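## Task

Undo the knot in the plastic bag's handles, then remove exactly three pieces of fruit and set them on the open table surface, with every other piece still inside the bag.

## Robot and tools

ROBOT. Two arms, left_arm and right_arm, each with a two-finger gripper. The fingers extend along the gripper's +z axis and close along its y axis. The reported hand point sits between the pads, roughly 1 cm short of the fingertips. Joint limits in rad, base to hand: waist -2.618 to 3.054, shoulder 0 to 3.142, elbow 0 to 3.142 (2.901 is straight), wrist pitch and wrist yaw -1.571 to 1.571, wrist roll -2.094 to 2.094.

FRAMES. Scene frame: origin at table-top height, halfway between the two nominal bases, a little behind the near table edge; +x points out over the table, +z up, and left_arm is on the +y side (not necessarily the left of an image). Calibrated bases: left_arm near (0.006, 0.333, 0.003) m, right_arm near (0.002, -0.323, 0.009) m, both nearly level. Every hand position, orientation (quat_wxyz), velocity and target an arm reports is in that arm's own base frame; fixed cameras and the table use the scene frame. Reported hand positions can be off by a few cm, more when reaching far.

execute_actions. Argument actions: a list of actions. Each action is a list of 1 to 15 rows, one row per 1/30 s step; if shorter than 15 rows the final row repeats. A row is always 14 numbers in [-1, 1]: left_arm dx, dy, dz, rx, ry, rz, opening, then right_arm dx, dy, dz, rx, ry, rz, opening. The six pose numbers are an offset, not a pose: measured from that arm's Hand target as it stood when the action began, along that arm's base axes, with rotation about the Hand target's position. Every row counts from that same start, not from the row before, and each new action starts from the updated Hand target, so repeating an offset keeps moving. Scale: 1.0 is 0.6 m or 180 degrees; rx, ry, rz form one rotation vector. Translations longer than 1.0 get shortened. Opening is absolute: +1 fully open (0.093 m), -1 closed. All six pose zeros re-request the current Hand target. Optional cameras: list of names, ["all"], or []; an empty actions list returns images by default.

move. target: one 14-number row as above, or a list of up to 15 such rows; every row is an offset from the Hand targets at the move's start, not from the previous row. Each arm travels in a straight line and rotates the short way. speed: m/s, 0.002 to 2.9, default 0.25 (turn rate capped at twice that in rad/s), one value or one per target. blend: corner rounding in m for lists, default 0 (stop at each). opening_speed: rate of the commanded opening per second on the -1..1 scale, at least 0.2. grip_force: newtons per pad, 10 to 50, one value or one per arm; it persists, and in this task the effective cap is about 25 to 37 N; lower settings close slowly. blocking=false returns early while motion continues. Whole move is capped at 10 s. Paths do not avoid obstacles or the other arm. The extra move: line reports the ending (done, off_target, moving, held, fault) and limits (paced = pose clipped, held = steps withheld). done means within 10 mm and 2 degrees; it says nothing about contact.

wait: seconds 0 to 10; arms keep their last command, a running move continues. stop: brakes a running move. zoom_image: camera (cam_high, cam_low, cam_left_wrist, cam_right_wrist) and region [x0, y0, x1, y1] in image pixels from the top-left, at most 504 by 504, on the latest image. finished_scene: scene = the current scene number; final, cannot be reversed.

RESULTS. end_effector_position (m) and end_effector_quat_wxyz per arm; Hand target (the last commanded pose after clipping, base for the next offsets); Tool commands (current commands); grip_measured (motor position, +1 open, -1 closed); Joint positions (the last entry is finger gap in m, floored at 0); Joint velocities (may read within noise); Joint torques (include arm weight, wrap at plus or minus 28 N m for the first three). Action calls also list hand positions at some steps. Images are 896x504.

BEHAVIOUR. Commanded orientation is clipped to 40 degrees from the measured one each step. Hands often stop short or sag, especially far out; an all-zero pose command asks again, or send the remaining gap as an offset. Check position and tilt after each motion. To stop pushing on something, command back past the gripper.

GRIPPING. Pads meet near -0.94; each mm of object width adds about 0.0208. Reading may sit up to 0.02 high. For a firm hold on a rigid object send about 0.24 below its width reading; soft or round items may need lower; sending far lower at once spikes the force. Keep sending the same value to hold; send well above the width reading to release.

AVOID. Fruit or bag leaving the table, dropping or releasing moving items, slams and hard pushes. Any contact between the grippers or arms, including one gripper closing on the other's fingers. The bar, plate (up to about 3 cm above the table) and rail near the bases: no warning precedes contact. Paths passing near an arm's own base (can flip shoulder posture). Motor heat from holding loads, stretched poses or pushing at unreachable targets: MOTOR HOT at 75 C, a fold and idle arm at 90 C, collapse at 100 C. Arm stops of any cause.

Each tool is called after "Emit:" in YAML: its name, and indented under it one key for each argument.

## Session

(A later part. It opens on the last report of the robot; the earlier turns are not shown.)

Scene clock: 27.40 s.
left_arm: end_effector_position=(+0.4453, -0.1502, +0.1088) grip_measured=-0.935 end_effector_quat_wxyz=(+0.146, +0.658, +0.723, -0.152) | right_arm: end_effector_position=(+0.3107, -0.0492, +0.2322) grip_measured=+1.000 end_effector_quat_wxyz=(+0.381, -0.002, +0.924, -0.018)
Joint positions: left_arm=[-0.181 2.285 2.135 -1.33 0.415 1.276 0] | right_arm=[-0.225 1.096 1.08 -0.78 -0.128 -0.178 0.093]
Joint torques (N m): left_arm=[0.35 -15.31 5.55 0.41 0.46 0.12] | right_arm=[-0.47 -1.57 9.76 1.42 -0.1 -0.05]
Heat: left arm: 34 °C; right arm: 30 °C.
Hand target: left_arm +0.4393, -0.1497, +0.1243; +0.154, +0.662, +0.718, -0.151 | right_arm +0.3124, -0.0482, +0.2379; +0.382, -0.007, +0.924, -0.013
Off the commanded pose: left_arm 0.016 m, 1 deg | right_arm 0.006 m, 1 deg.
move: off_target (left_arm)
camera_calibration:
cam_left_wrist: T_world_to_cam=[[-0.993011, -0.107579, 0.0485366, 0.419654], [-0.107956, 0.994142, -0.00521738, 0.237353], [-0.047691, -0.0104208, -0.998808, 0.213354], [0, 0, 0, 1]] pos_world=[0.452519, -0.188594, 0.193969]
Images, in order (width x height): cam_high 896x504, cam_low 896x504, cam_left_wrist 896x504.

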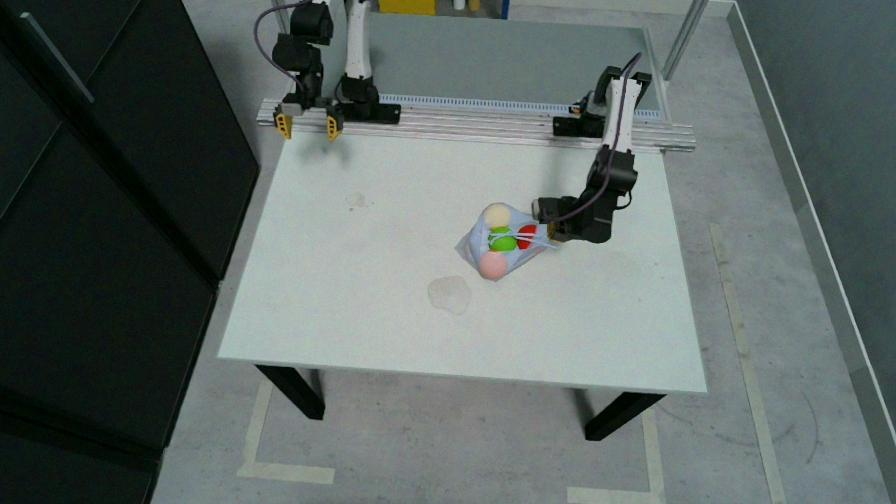

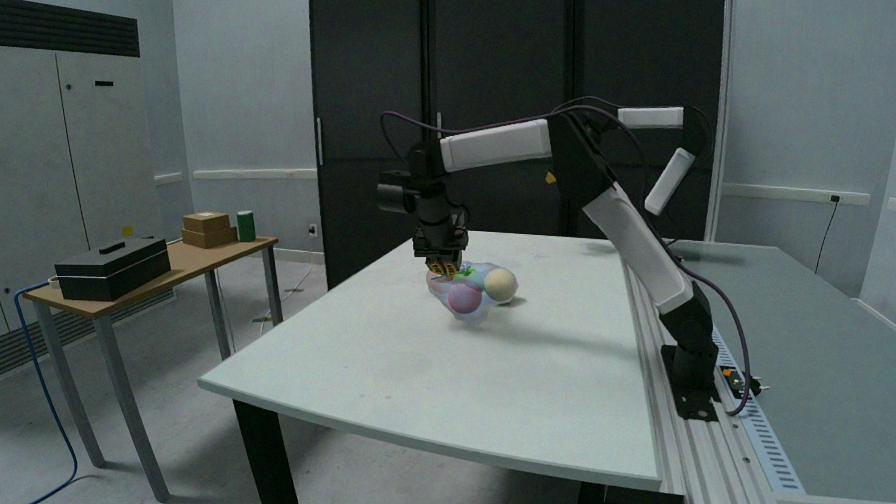

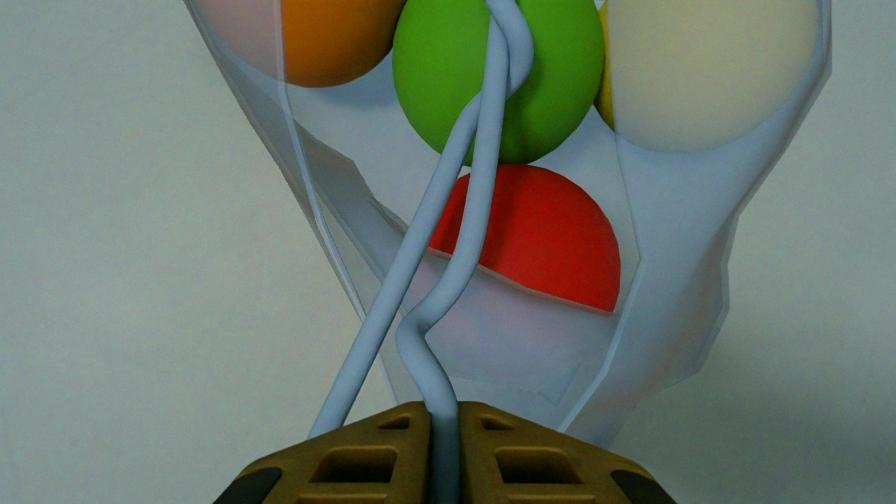

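Emit:
move:
  target: [-0.01,0.1,0.03,0,0,0,-1,0,0,0,0,0,0,1]
  speed: 0.06
  cameras: ["cam_left_wrist","cam_low","cam_high"]

Emit:
zoom_image:
  camera: "cam_high"
  region: [430, 180, 580, 300]

Scene clock: 29.53 s.
left_arm: end_effector_position=(+0.4358, -0.0894, +0.1213) grip_measured=-0.935 end_effector_quat_wxyz=(+0.138, +0.656, +0.724, -0.160) | right_arm: end_effector_position=(+0.3107, -0.0492, +0.2322) grip_measured=+1.000 end_effector_quat_wxyz=(+0.381, -0.002, +0.924, -0.018)
Joint positions: left_arm=[-0.045 2.254 2.135 -1.442 0.425 1.424 0] | right_arm=[-0.225 1.096 1.08 -0.78 -0.128 -0.178 0.093]
Joint torques (N m): left_arm=[0.31 -15.08 7.16 0.2 0.48 0.16] | right_arm=[-0.51 -1.62 9.77 1.42 -0.1 -0.03]
Heat: left arm: 36 °C; right arm: 31 °C.
Hand target: left_arm +0.4334, -0.0897, +0.1423; +0.154, +0.662, +0.718, -0.151 | right_arm +0.3124, -0.0482, +0.2379; +0.382, -0.007, +0.924, -0.013
Off the commanded pose: left_arm 0.021 m, 2 deg | right_arm 0.006 m, 1 deg.
move: off_target (left_arm)
camera_calibration:
cam_left_wrist: T_world_to_cam=[[-0.991817, -0.106681, 0.0701353, 0.413079], [-0.107232, 0.994225, -0.00413069, 0.175507], [-0.0692897, -0.0116176, -0.997529, 0.235094], [0, 0, 0, 1]] pos_world=[0.444808, -0.127695, 0.206267]
Images, in order (width x height): cam_high 896x504, cam_low 896x504, cam_left_wrist 896x504.

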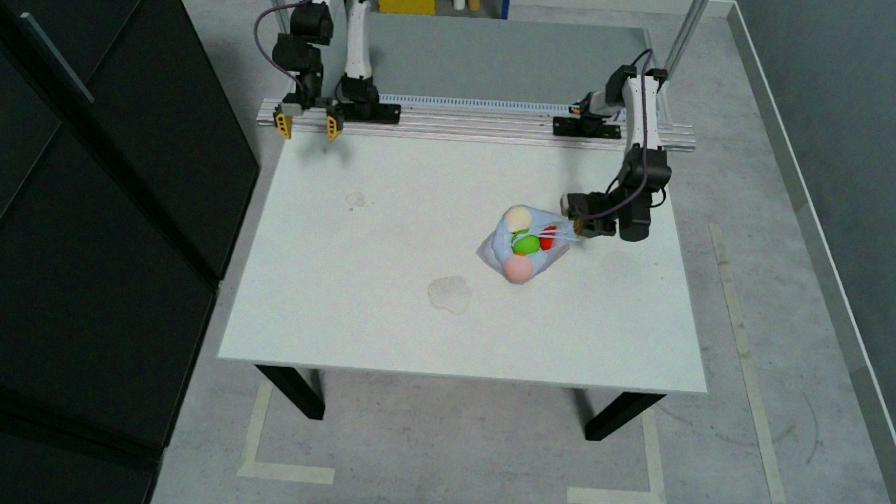

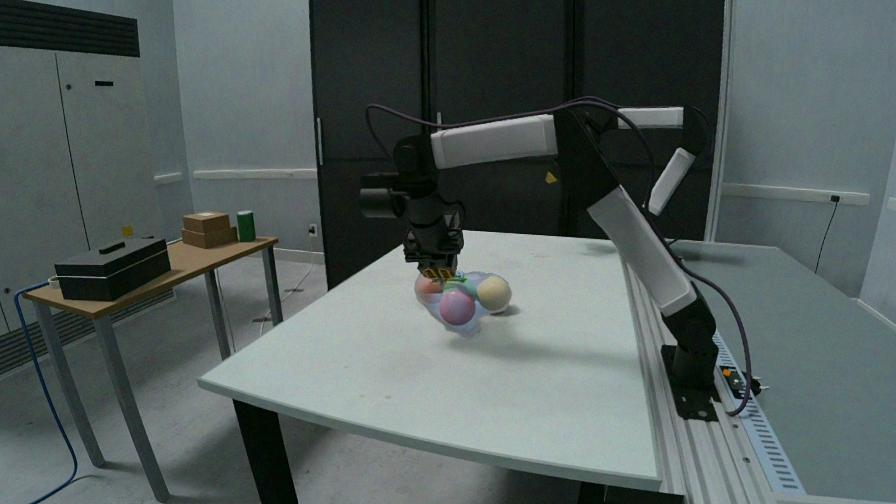

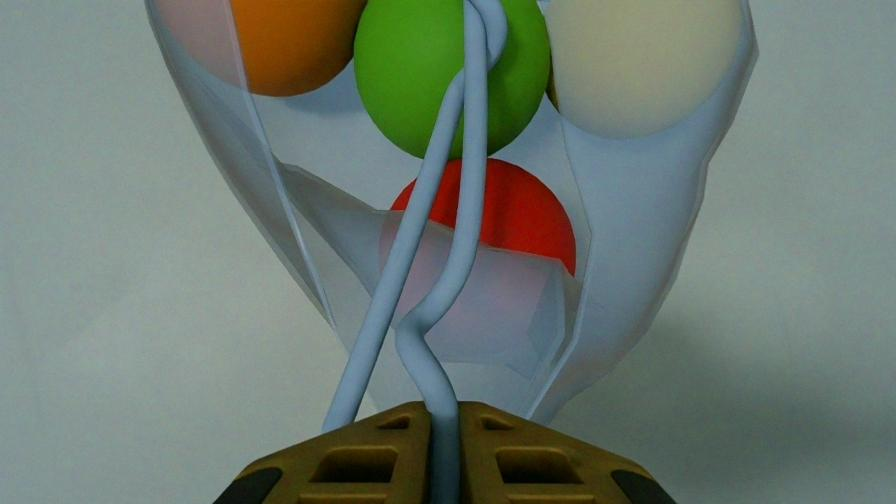

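Scaled by 3.360 from the camera's 896x504 image, which has a finer 1280x720 frame.

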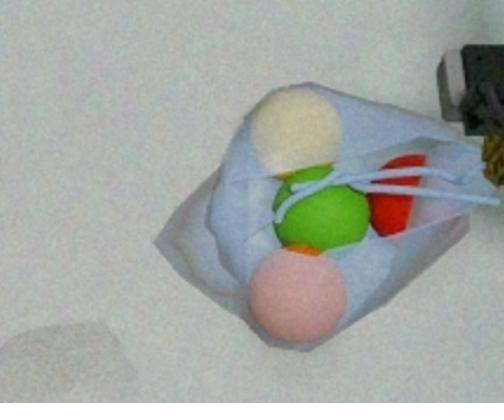

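Emit:
move:
  target: [0,0,0,0,0,0,-1,0.196,0.66,-0.03,-0.087,0.087,0.494,1]
  cameras: ["all"]

Emit:
zoom_image:
  camera: "cam_right_wrist"
  region: [200, 0, 700, 420]

Scene clock: 34.57 s.
left_arm: end_effector_position=(+0.4357, -0.0894, +0.1213) grip_measured=-0.935 end_effector_quat_wxyz=(+0.138, +0.656, +0.724, -0.160) | right_arm: end_effector_position=(+0.4260, +0.3379, +0.2231) grip_measured=+1.000 end_effector_quat_wxyz=(-0.266, +0.661, -0.690, -0.128)
Joint positions: left_arm=[-0.045 2.254 2.135 -1.442 0.425 1.425 0] | right_arm=[0.565 2.458 2.841 -1.455 -0.347 -0.874 0.093]
Joint torques (N m): left_arm=[0.32 -15.08 7.12 0.21 0.49 0.13] | right_arm=[0.47 -8.85 8.05 1.38 -0.18 0]
Heat: left arm: 37 °C; right arm: 31 °C.
Hand target: left_arm +0.4334, -0.0897, +0.1423; +0.154, +0.662, +0.718, -0.151 | right_arm +0.4301, +0.3477, +0.2199; -0.161, +0.696, -0.684, -0.144
Off the commanded pose: left_arm 0.021 m, 2 deg | right_arm 0.011 m, 13 deg.
elbow stopped short (right arm): the move would have taken joint 3 (elbow) straighter than the controller allows.
move: off_target (left_arm, right_arm)
camera_calibration:
cam_left_wrist: T_world_to_cam=[[-0.991892, -0.105981, 0.0701247, 0.413105], [-0.106526, 0.994302, -0.0040782, 0.175181], [-0.0692928, -0.0115153, -0.99753, 0.235102], [0, 0, 0, 1]] pos_world=[0.444708, -0.127695, 0.206267]
cam_right_wrist: T_world_to_cam=[[0.973629, -0.0931334, 0.208262, -0.434125], [-0.0682052, -0.989955, -0.123841, 0.430735], [0.217704, 0.106371, -0.970201, 0.177238], [0, 0, 0, 1]] pos_world=[0.413469, 0.367123, 0.315711]

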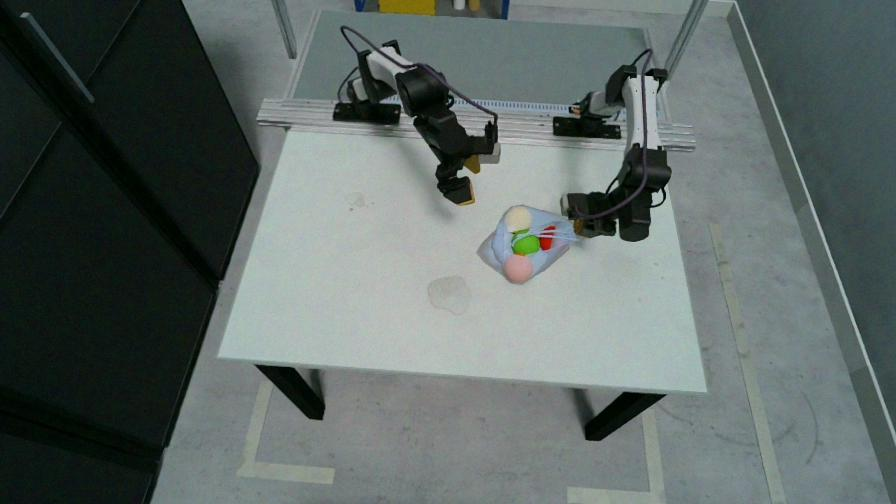

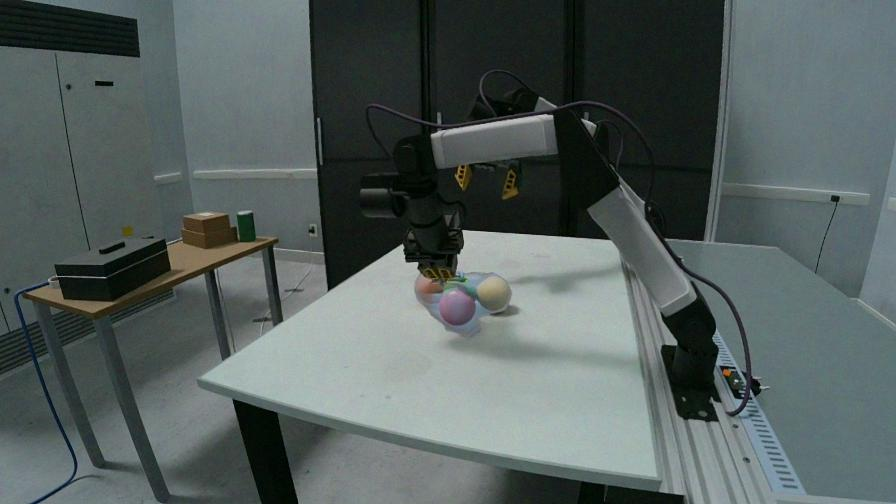

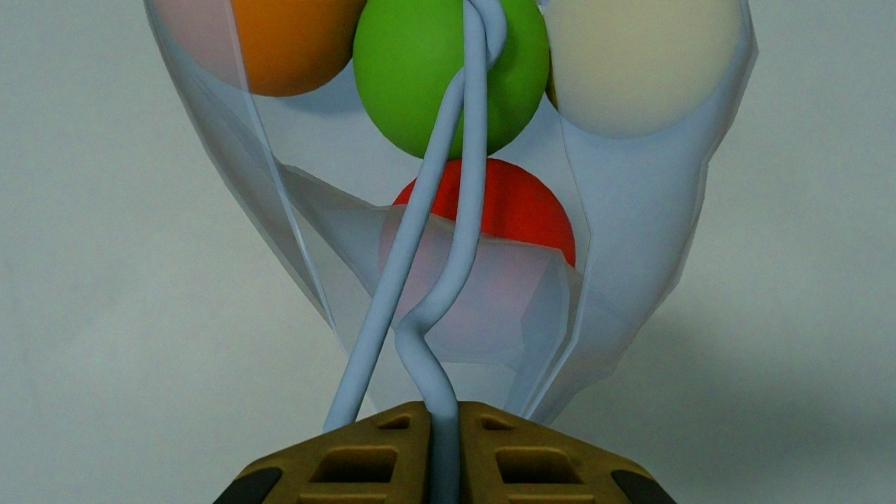

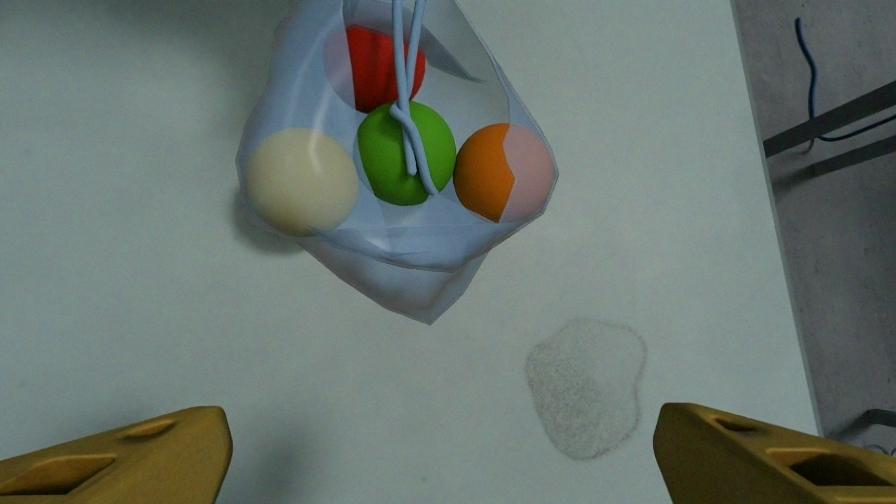

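Scaled by 1.008 from the camera's 896x504 image, which has a finer 1280x720 frame.

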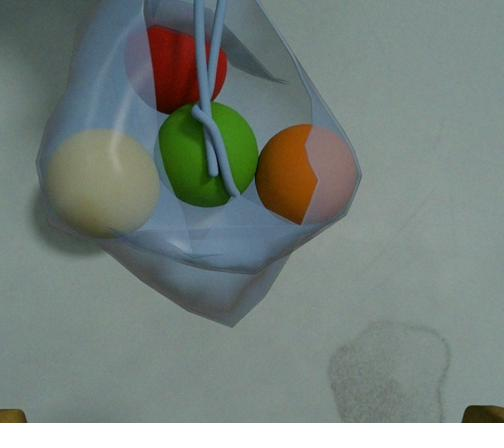

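Emit:
move:
  target: [0,0,0,0,0,0,-1,0.03,0.12,-0.12,0,0,0,-0.21]
  speed: 0.15
  cameras: ["cam_low","cam_right_wrist"]

Emit:
zoom_image:
  camera: "cam_low"
  region: [390, 190, 550, 340]

Scene clock: 37.53 s.
left_arm: end_effector_position=(+0.4357, -0.0894, +0.1213) grip_measured=-0.935 end_effector_quat_wxyz=(+0.138, +0.656, +0.724, -0.160) | right_arm: end_effector_position=(+0.4440, +0.4125, +0.1548) grip_measured=-0.209 end_effector_quat_wxyz=(-0.287, +0.662, -0.678, -0.141)
Joint positions: left_arm=[-0.045 2.254 2.135 -1.442 0.425 1.425 0] | right_arm=[0.657 2.637 2.848 -1.214 -0.334 -0.791 0.035]
Joint torques (N m): left_arm=[0.34 -15.06 7.12 0.2 0.48 0.13] | right_arm=[0.39 -10.43 7.97 1.51 -0.02 0.14]
Heat: left arm: 37 °C; right arm: 31 °C.
Hand target: left_arm +0.4334, -0.0897, +0.1423; +0.154, +0.662, +0.718, -0.151 | right_arm +0.4480, +0.4198, +0.1479; -0.161, +0.697, -0.684, -0.144
Off the commanded pose: left_arm 0.021 m, 2 deg | right_arm 0.011 m, 15 deg.
elbow stopped short (right arm): the move would have taken joint 3 (elbow) straighter than the controller allows.
move: off_target (left_arm, right_arm)
camera_calibration:
cam_right_wrist: T_world_to_cam=[[0.971309, -0.0856211, 0.221873, -0.434717], [-0.0473055, -0.983859, -0.17258, 0.49313], [0.233068, 0.157133, -0.959682, 0.0697961], [0, 0, 0, 1]] pos_world=[0.429305, 0.436983, 0.248538]
Images, in order (width x height): cam_low 896x504, cam_right_wrist 896x504.

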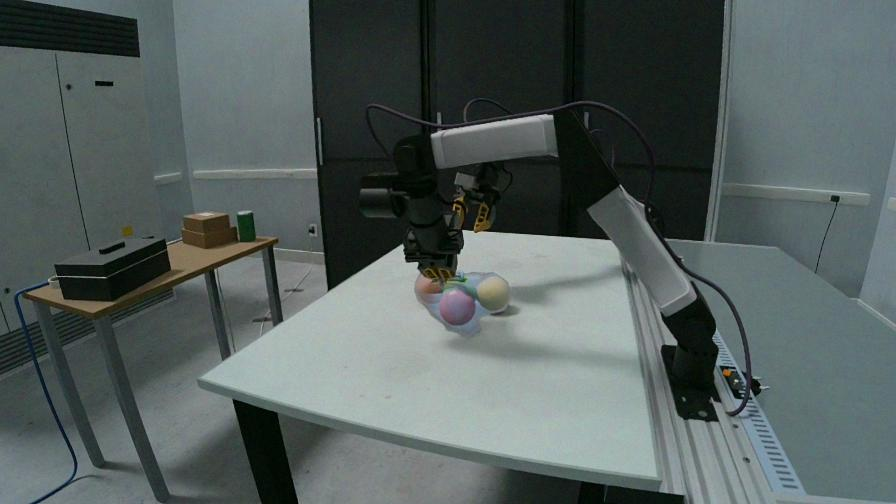

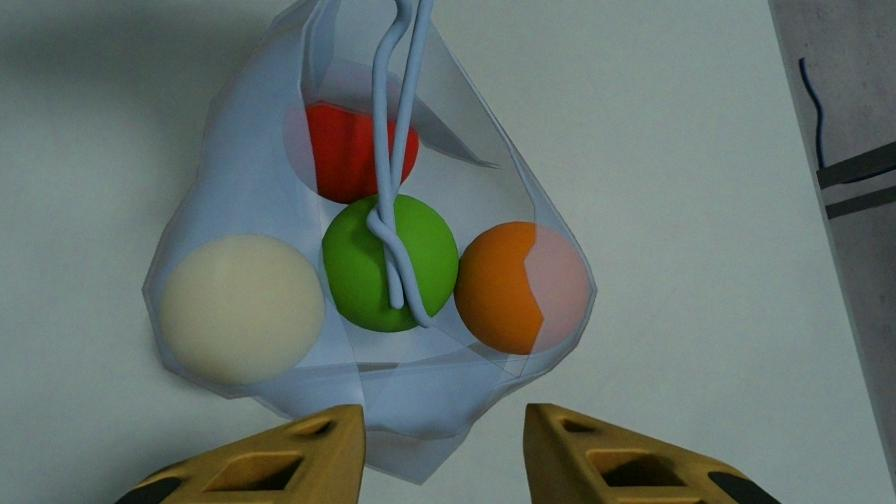

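Scaled by 3.150 from the camera's 896x504 image, which has a finer 1280x720 frame.

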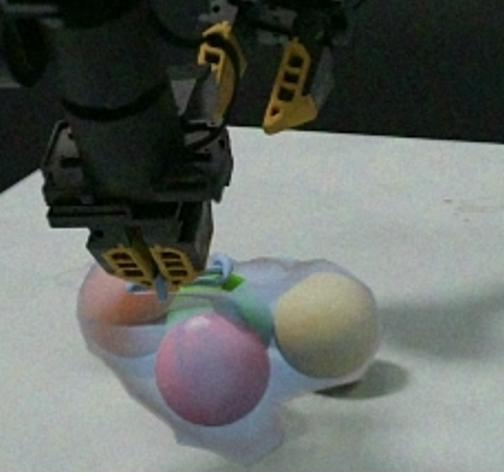

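Emit:
move:
  target: [0,0,0,0,0,0,-1,0.017,0.055,-0.107,0,0,0,-0.21]
  speed: 0.12
  cameras: ["cam_low","cam_right_wrist"]

Emit:
zoom_image:
  camera: "cam_low"
  region: [390, 210, 530, 340]

Scene clock: 41.17 s.
left_arm: end_effector_position=(+0.4357, -0.0894, +0.1213) grip_measured=-0.935 end_effector_quat_wxyz=(+0.138, +0.656, +0.724, -0.160) | right_arm: end_effector_position=(+0.4569, +0.4444, +0.0936) grip_measured=-0.209 end_effector_quat_wxyz=(-0.291, +0.660, -0.678, -0.140)
Joint positions: left_arm=[-0.045 2.254 2.135 -1.442 0.425 1.425 0] | right_arm=[0.689 2.77 2.848 -1.062 -0.315 -0.758 0.035]
Joint torques (N m): left_arm=[0.32 -15.09 7.13 0.2 0.49 0.15] | right_arm=[0.66 -10.82 8.42 1.51 0 0.13]
Heat: left arm: 38 °C; right arm: 32 °C.
Hand target: left_arm +0.4334, -0.0897, +0.1423; +0.154, +0.662, +0.718, -0.151 | right_arm +0.4582, +0.4528, +0.0839; -0.161, +0.697, -0.684, -0.144
Off the commanded pose: left_arm 0.021 m, 2 deg | right_arm 0.013 m, 16 deg.
elbow stopped short (right arm): the move would have taken joint 3 (elbow) straighter than the controller allows.
move: off_target (left_arm, right_arm)
camera_calibration:
cam_right_wrist: T_world_to_cam=[[0.969685, -0.0910839, 0.226749, -0.428139], [-0.0504512, -0.982566, -0.178939, 0.516015], [0.239094, 0.162075, -0.957374, -0.00205755], [0, 0, 0, 1]] pos_world=[0.441686, 0.468356, 0.187445]
Images, in order (width x height): cam_low 896x504, cam_right_wrist 896x504.

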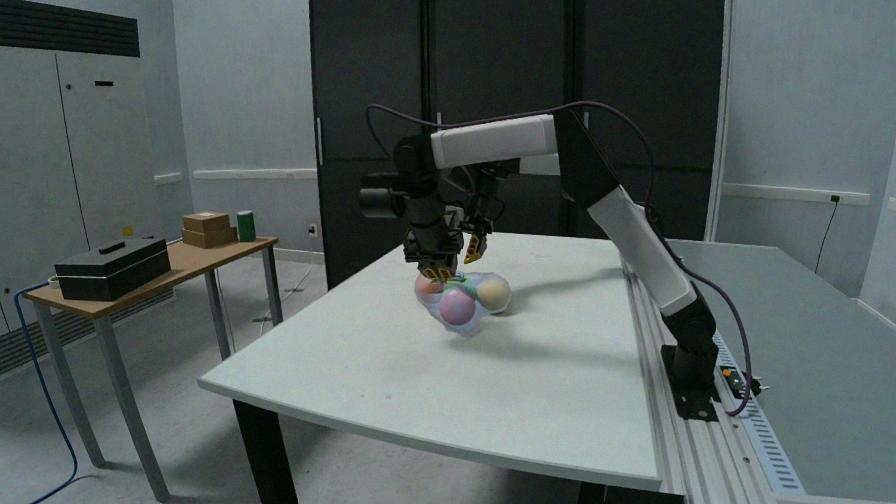

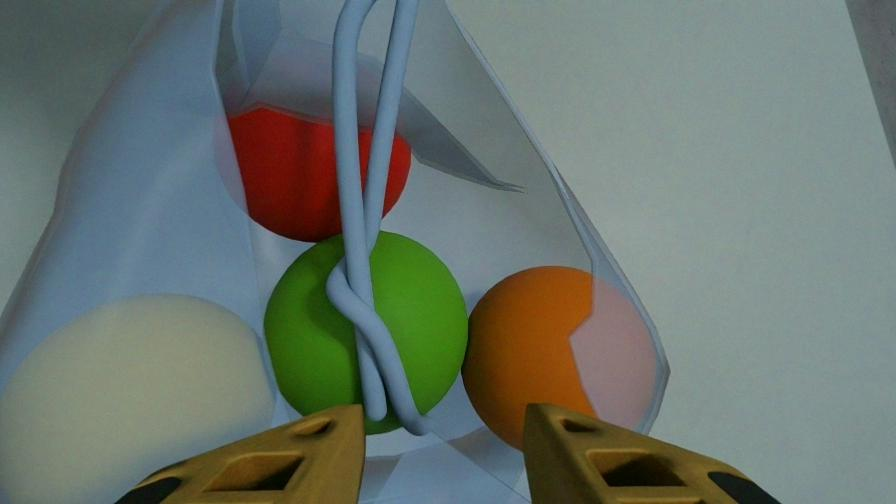

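Scaled by 3.600 from the camera's 896x504 image, which has a finer 1280x720 frame.

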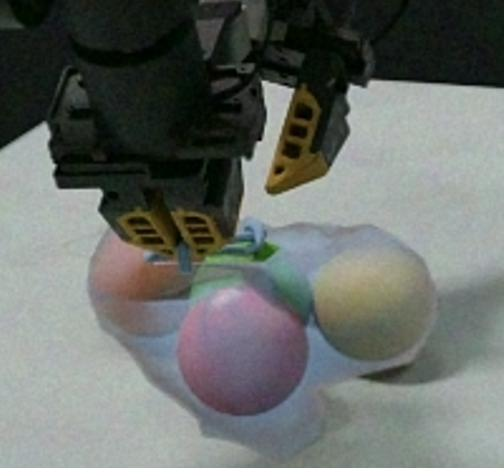

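Emit:
move:
  target: [0,0,0,0,0,0,-1,-0.016,0.017,-0.052,0,0,0,-0.21]
  speed: 0.1
  cameras: ["cam_low","cam_right_wrist"]

Emit:
zoom_image:
  camera: "cam_low"
  region: [390, 210, 530, 340]

Scene clock: 44.20 s.
left_arm: end_effector_position=(+0.4357, -0.0894, +0.1213) grip_measured=-0.935 end_effector_quat_wxyz=(+0.138, +0.656, +0.724, -0.160) | right_arm: end_effector_position=(+0.4480, +0.4545, +0.0641) grip_measured=-0.209 end_effector_quat_wxyz=(-0.271, +0.666, -0.680, -0.142)
Joint positions: left_arm=[-0.045 2.254 2.135 -1.442 0.425 1.425 0] | right_arm=[0.713 2.82 2.848 -1.05 -0.307 -0.75 0.035]
Joint torques (N m): left_arm=[0.32 -15.06 7.16 0.2 0.49 0.13] | right_arm=[0.7 -10.77 8.36 1.46 0 0.15]
Heat: left arm: 39 °C; right arm: 32 °C.
Hand target: left_arm +0.4334, -0.0897, +0.1423; +0.154, +0.662, +0.718, -0.151 | right_arm +0.4485, +0.4631, +0.0525; -0.161, +0.697, -0.684, -0.144
Off the commanded pose: left_arm 0.021 m, 2 deg | right_arm 0.014 m, 13 deg.
elbow stopped short (right arm): the move would have taken joint 3 (elbow) straighter than the controller allows.
move: off_target (left_arm, right_arm)
camera_calibration:
cam_right_wrist: T_world_to_cam=[[0.976849, -0.0726606, 0.201211, -0.421873], [-0.0425281, -0.987737, -0.15022, 0.517254], [0.209659, 0.138185, -0.967961, -0.00514567], [0, 0, 0, 1]] pos_world=[0.435183, 0.480968, 0.157607]
Images, in order (width x height): cam_low 896x504, cam_right_wrist 896x504.

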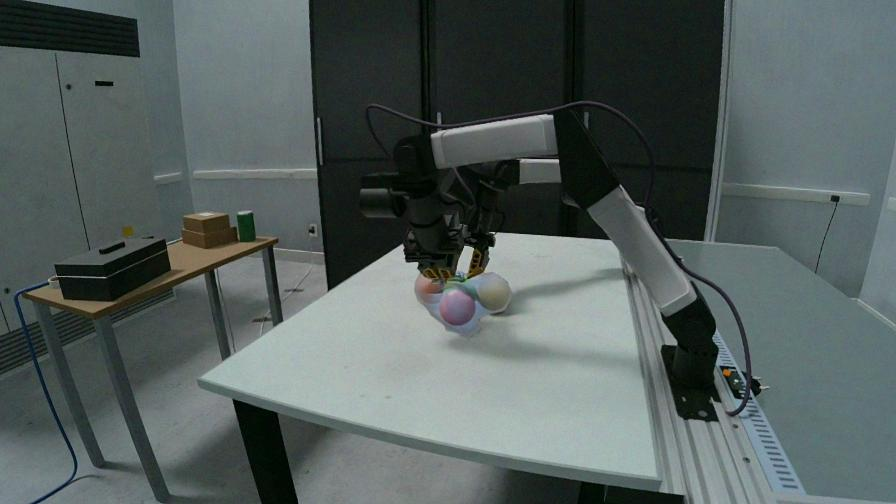

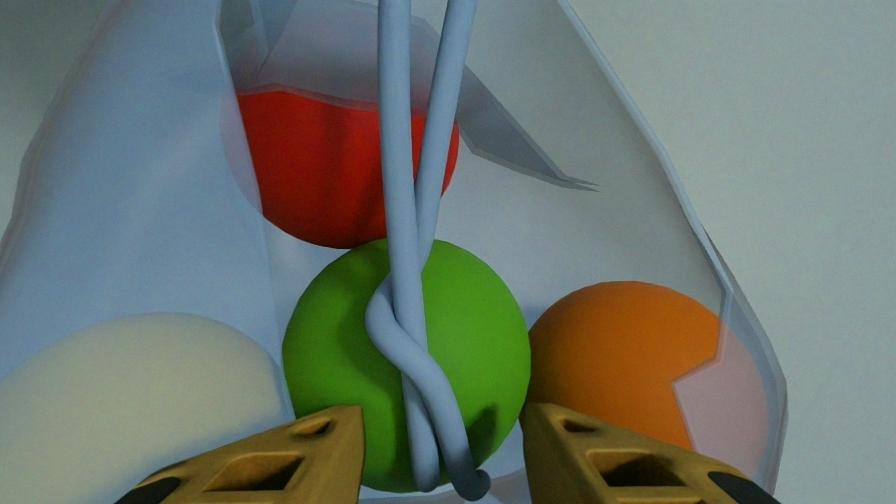

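Scaled by 3.600 from the camera's 896x504 image, which has a finer 1280x720 frame.

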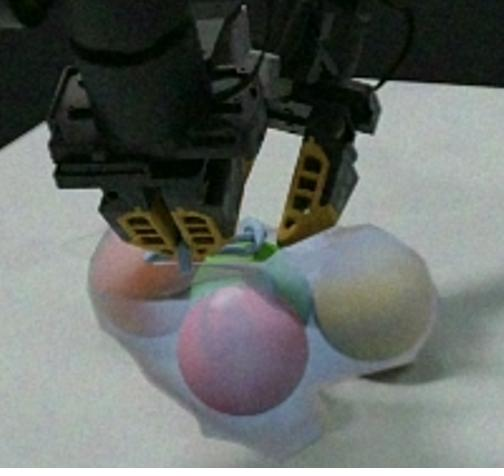

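Emit:
move:
  target:
    - [0,0,0,0,0,0,-1,0.001,0.003,-0.015,0,0,0,-0.21]
    - [0,0,0,0,0,0,-1,0.001,0.003,-0.015,0,0,0,-1]
  speed: 0.1
  cameras: ["cam_low","cam_right_wrist"]

Emit:
zoom_image:
  camera: "cam_low"
  region: [390, 210, 530, 340]

Scene clock: 47.03 s.
left_arm: end_effector_position=(+0.4355, -0.0894, +0.1213) grip_measured=-0.935 end_effector_quat_wxyz=(+0.138, +0.656, +0.724, -0.160) | right_arm: end_effector_position=(+0.4495, +0.4574, +0.0604) grip_measured=-0.933 end_effector_quat_wxyz=(-0.275, +0.666, -0.679, -0.142)
Joint positions: left_arm=[-0.045 2.254 2.135 -1.443 0.425 1.425 0] | right_arm=[0.715 2.829 2.848 -1.032 -0.307 -0.749 0]
Joint torques (N m): left_arm=[0.34 -15.02 7.23 0.21 0.49 0.14] | right_arm=[0.62 -10.21 8.44 1.43 0.02 0.13]
Heat: left arm: 39 °C; right arm: 32 °C.
Hand target: left_arm +0.4333, -0.0897, +0.1423; +0.154, +0.662, +0.718, -0.151 | right_arm +0.4492, +0.4648, +0.0436; -0.161, +0.697, -0.684, -0.144
Off the commanded pose: left_arm 0.021 m, 2 deg | right_arm 0.019 m, 14 deg.
elbow stopped short (right arm): the move would have taken joint 3 (elbow) straighter than the controller allows.
move: off_target (left_arm, right_arm); target 2's new opening was sent with right_arm's hand 0.019 m and 13 deg from that target
camera_calibration:
cam_right_wrist: T_world_to_cam=[[0.975752, -0.072828, 0.206406, -0.422086], [-0.0406471, -0.98691, -0.156067, 0.518686], [0.21507, 0.143893, -0.96594, -0.0145512], [0, 0, 0, 1]] pos_world=[0.436064, 0.48325, 0.154015]
Images, in order (width x height): cam_low 896x504, cam_right_wrist 896x504.

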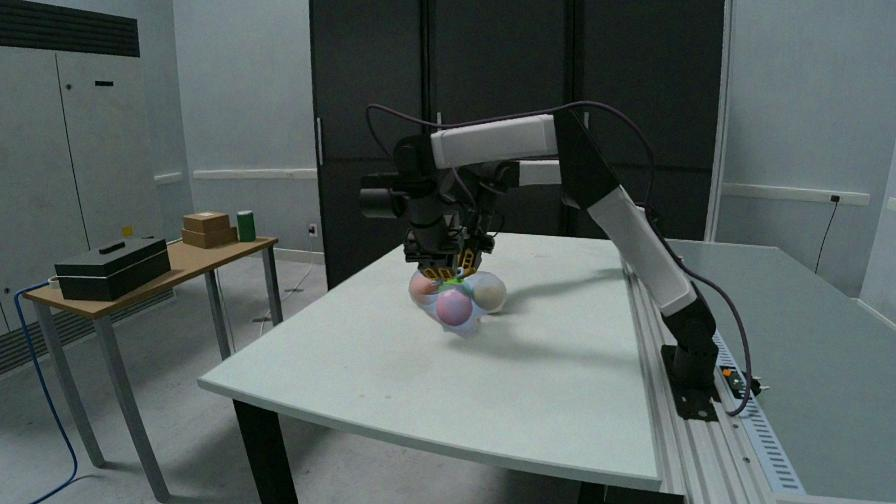

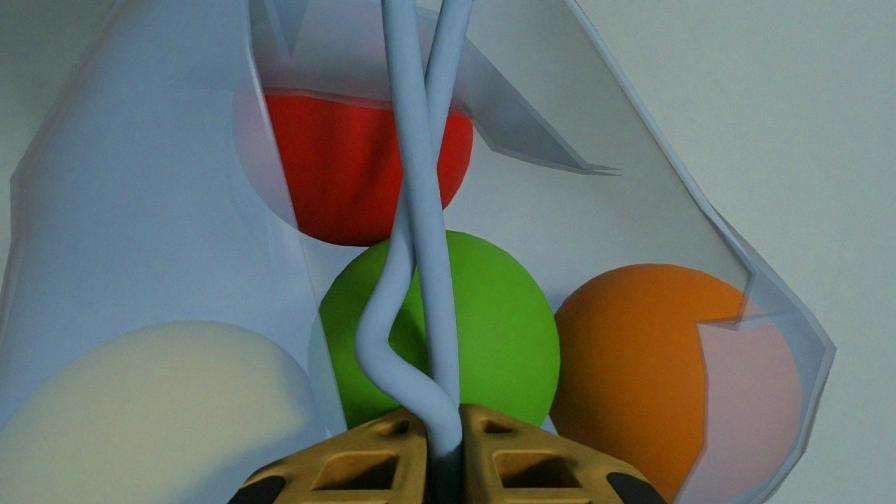

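Scaled by 3.600 from the camera's 896x504 image, which has a finer 1280x720 frame.

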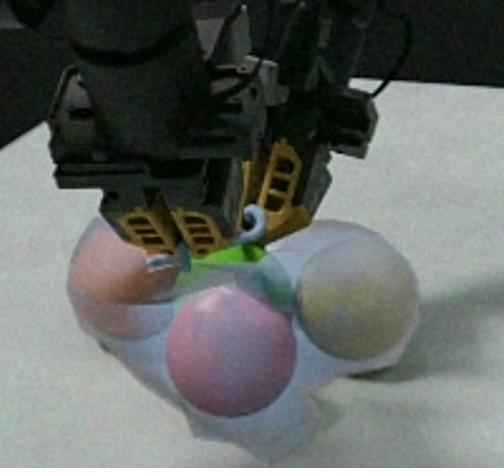

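Emit:
move:
  target: [0,0,0,0,0,0,-1,0,-0.1,0.045,0,0,0,-1]
  speed: 0.06
  cameras: ["cam_low","cam_right_wrist","cam_left_wrist","cam_high"]

Emit:
zoom_image:
  camera: "cam_low"
  region: [390, 210, 530, 340]

Emit:
zoom_image:
  camera: "cam_high"
  region: [440, 180, 590, 300]

Scene clock: 50.30 s.
left_arm: end_effector_position=(+0.4343, -0.1001, +0.1246) grip_measured=-0.935 end_effector_quat_wxyz=(+0.151, +0.656, +0.718, -0.178) | right_arm: end_effector_position=(+0.4459, +0.4307, +0.0545) grip_measured=-0.933 end_effector_quat_wxyz=(-0.239, +0.686, -0.668, -0.164)
Joint positions: left_arm=[-0.054 2.254 2.135 -1.443 0.471 1.425 0] | right_arm=[0.667 2.829 2.855 -1.137 -0.379 -0.841 0]
Joint torques (N m): left_arm=[0.98 -15.09 7.12 0.21 0.02 0.13] | right_arm=[-2 -16.7 7.61 0.21 0.3 -0.06]
Heat: left arm: 40 °C; right arm: 33 °C.
Hand target: left_arm +0.4333, -0.0899, +0.1423; +0.154, +0.662, +0.718, -0.151 | right_arm +0.4492, +0.4048, +0.0706; -0.161, +0.696, -0.684, -0.144
Off the commanded pose: left_arm 0.020 m, 3 deg | right_arm 0.031 m, 9 deg.
elbow stopped short (right arm): the move would have taken joint 3 (elbow) straighter than the controller allows.
move: off_target (left_arm, right_arm)
camera_calibration:
cam_left_wrist: T_world_to_cam=[[-0.992556, -0.0934766, 0.0780634, 0.410828], [-0.0974565, 0.994041, -0.0488241, 0.187326], [-0.0730343, -0.0560685, -0.995752, 0.2352], [0, 0, 0, 1]] pos_world=[0.443204, -0.13462, 0.211276]
cam_right_wrist: T_world_to_cam=[[0.989678, -0.00569181, 0.143193, -0.450951], [0.0128535, -0.991658, -0.128255, 0.467979], [0.142729, 0.128772, -0.981349, 0.0238667], [0, 0, 0, 1]] pos_world=[0.436875, 0.458435, 0.148015]

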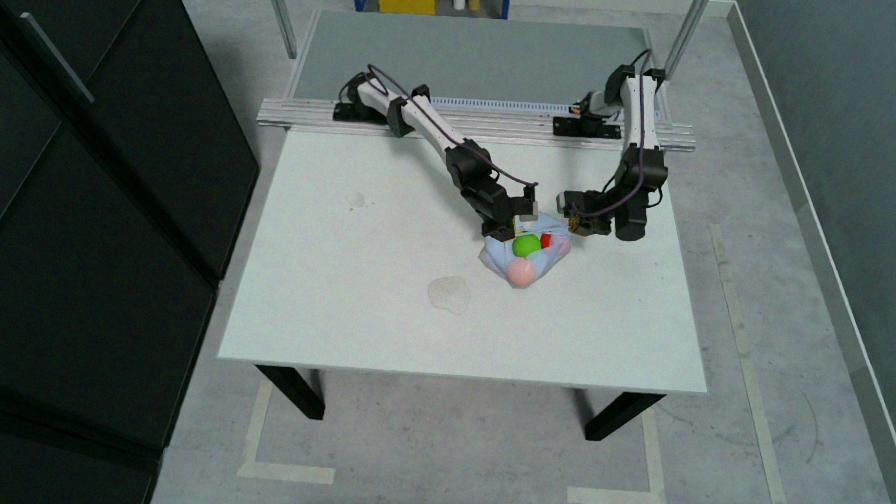

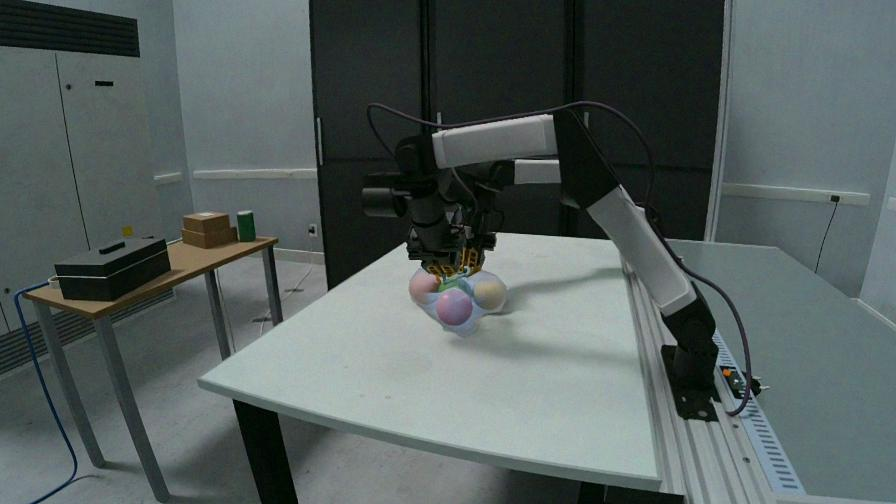

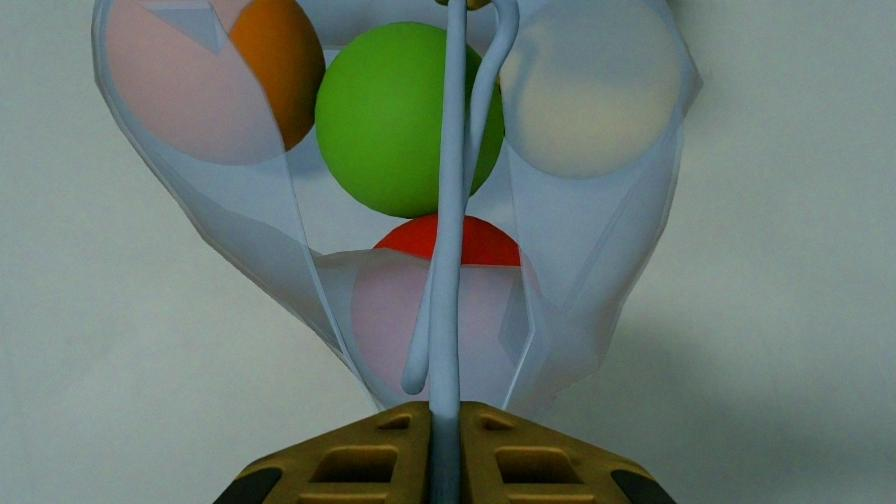

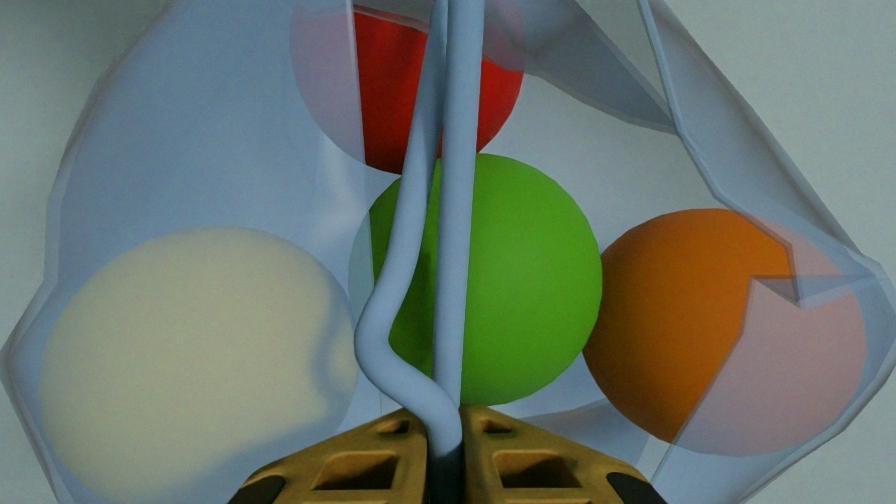

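Scaled by 3.600 from the camera's 896x504 image, which has a finer 1280x720 frame.

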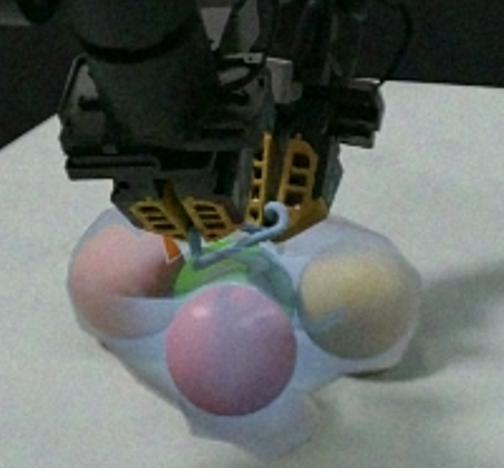

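Scaled by 3.360 from the camera's 896x504 image, which has a finer 1280x720 frame.

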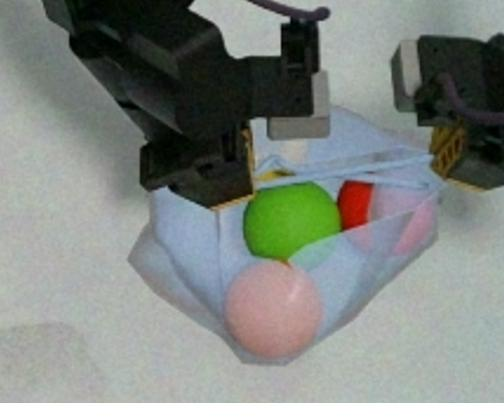

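Emit:
move:
  target: [0,0.03,0.0,0,0,0,-1,0,-0.08,0.04,0,0,0,-1]
  speed: 0.06
  cameras: ["cam_low","cam_right_wrist","cam_left_wrist"]

Emit:
zoom_image:
  camera: "cam_low"
  region: [390, 210, 530, 340]

Scene clock: 52.80 s.
left_arm: end_effector_position=(+0.4318, -0.1101, +0.1302) grip_measured=-0.935 end_effector_quat_wxyz=(+0.173, +0.664, +0.698, -0.203) | right_arm: end_effector_position=(+0.4452, +0.4089, +0.0928) grip_measured=-0.933 end_effector_quat_wxyz=(-0.247, +0.701, -0.644, -0.182)
Joint positions: left_arm=[-0.054 2.254 2.135 -1.452 0.54 1.466 0] | right_arm=[0.621 2.757 2.855 -1.222 -0.451 -0.931 0]
Joint torques (N m): left_arm=[4.29 -14.84 7.51 0.09 -0.67 0.12] | right_arm=[-3.97 -16.95 4.64 -0.14 0.68 -0.07]
Heat: left arm: 41 °C; right arm: 34 °C.
Hand target: left_arm +0.4333, -0.0719, +0.1423; +0.154, +0.662, +0.717, -0.151 | right_arm +0.4492, +0.3568, +0.0947; -0.161, +0.697, -0.684, -0.144
Off the commanded pose: left_arm 0.040 m, 7 deg | right_arm 0.052 m, 12 deg.
move: off_target (left_arm, right_arm)
camera_calibration:
cam_left_wrist: T_world_to_cam=[[-0.995801, -0.0520453, 0.0753169, 0.413427], [-0.0607491, 0.991116, -0.118314, 0.190216], [-0.0684902, -0.122392, -0.990116, 0.23], [0, 0, 0, 1]] pos_world=[0.438999, -0.138859, 0.219093]
cam_right_wrist: T_world_to_cam=[[0.988202, 0.0476893, 0.145541, -0.477423], [0.0716985, -0.983773, -0.164471, 0.425231], [0.135336, 0.172965, -0.975586, 0.049102], [0, 0, 0, 1]] pos_world=[0.434656, 0.432606, 0.187326]
Images, in order (width x height): cam_low 896x504, cam_left_wrist 896x504, cam_right_wrist 896x504.

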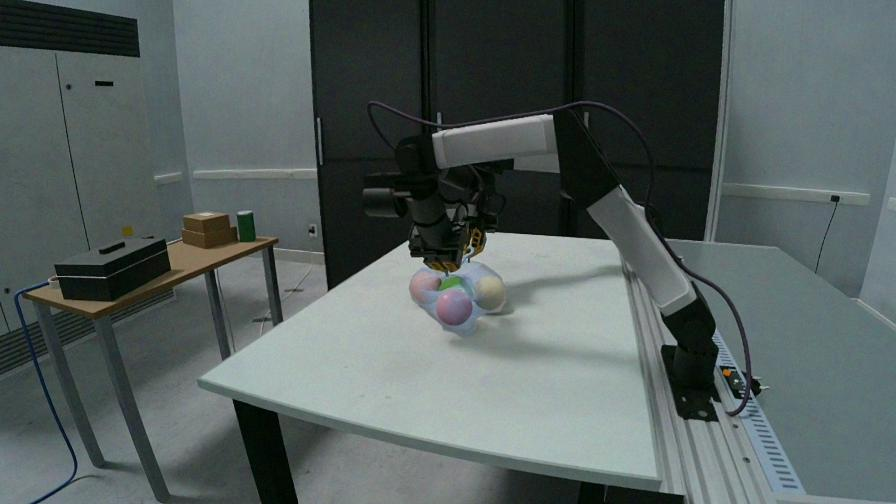

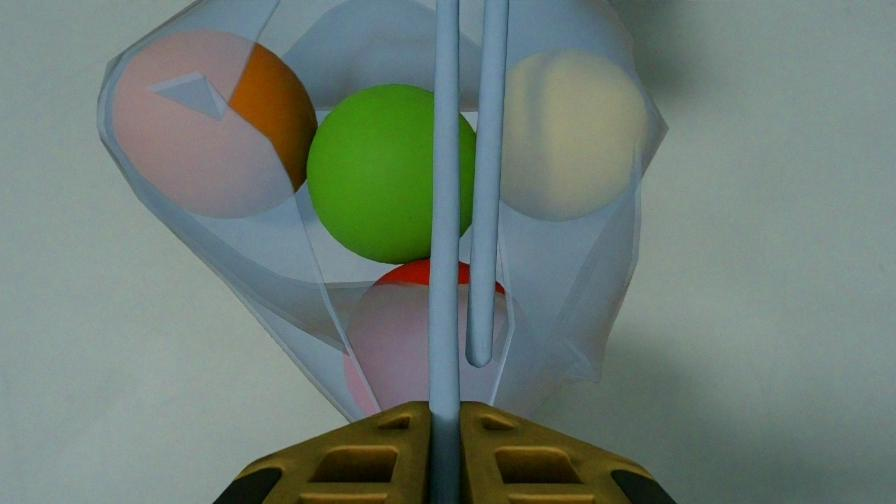

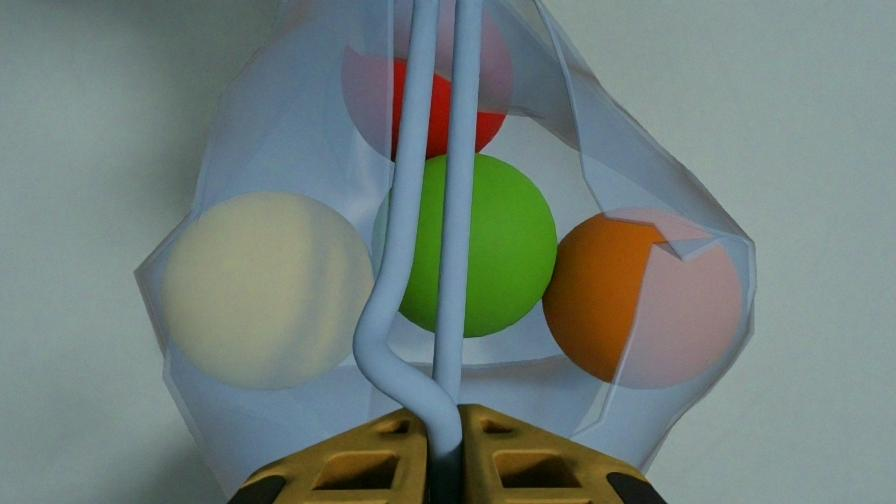

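Scaled by 3.600 from the camera's 896x504 image, which has a finer 1280x720 frame.

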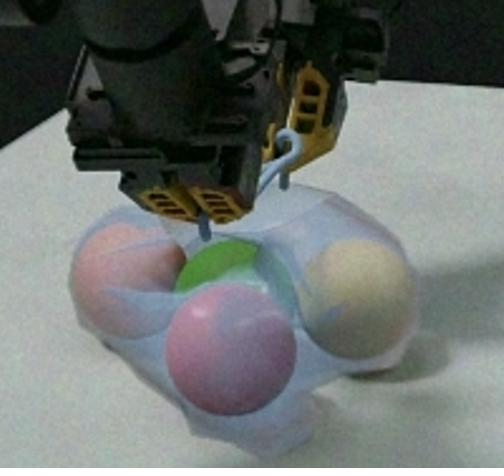

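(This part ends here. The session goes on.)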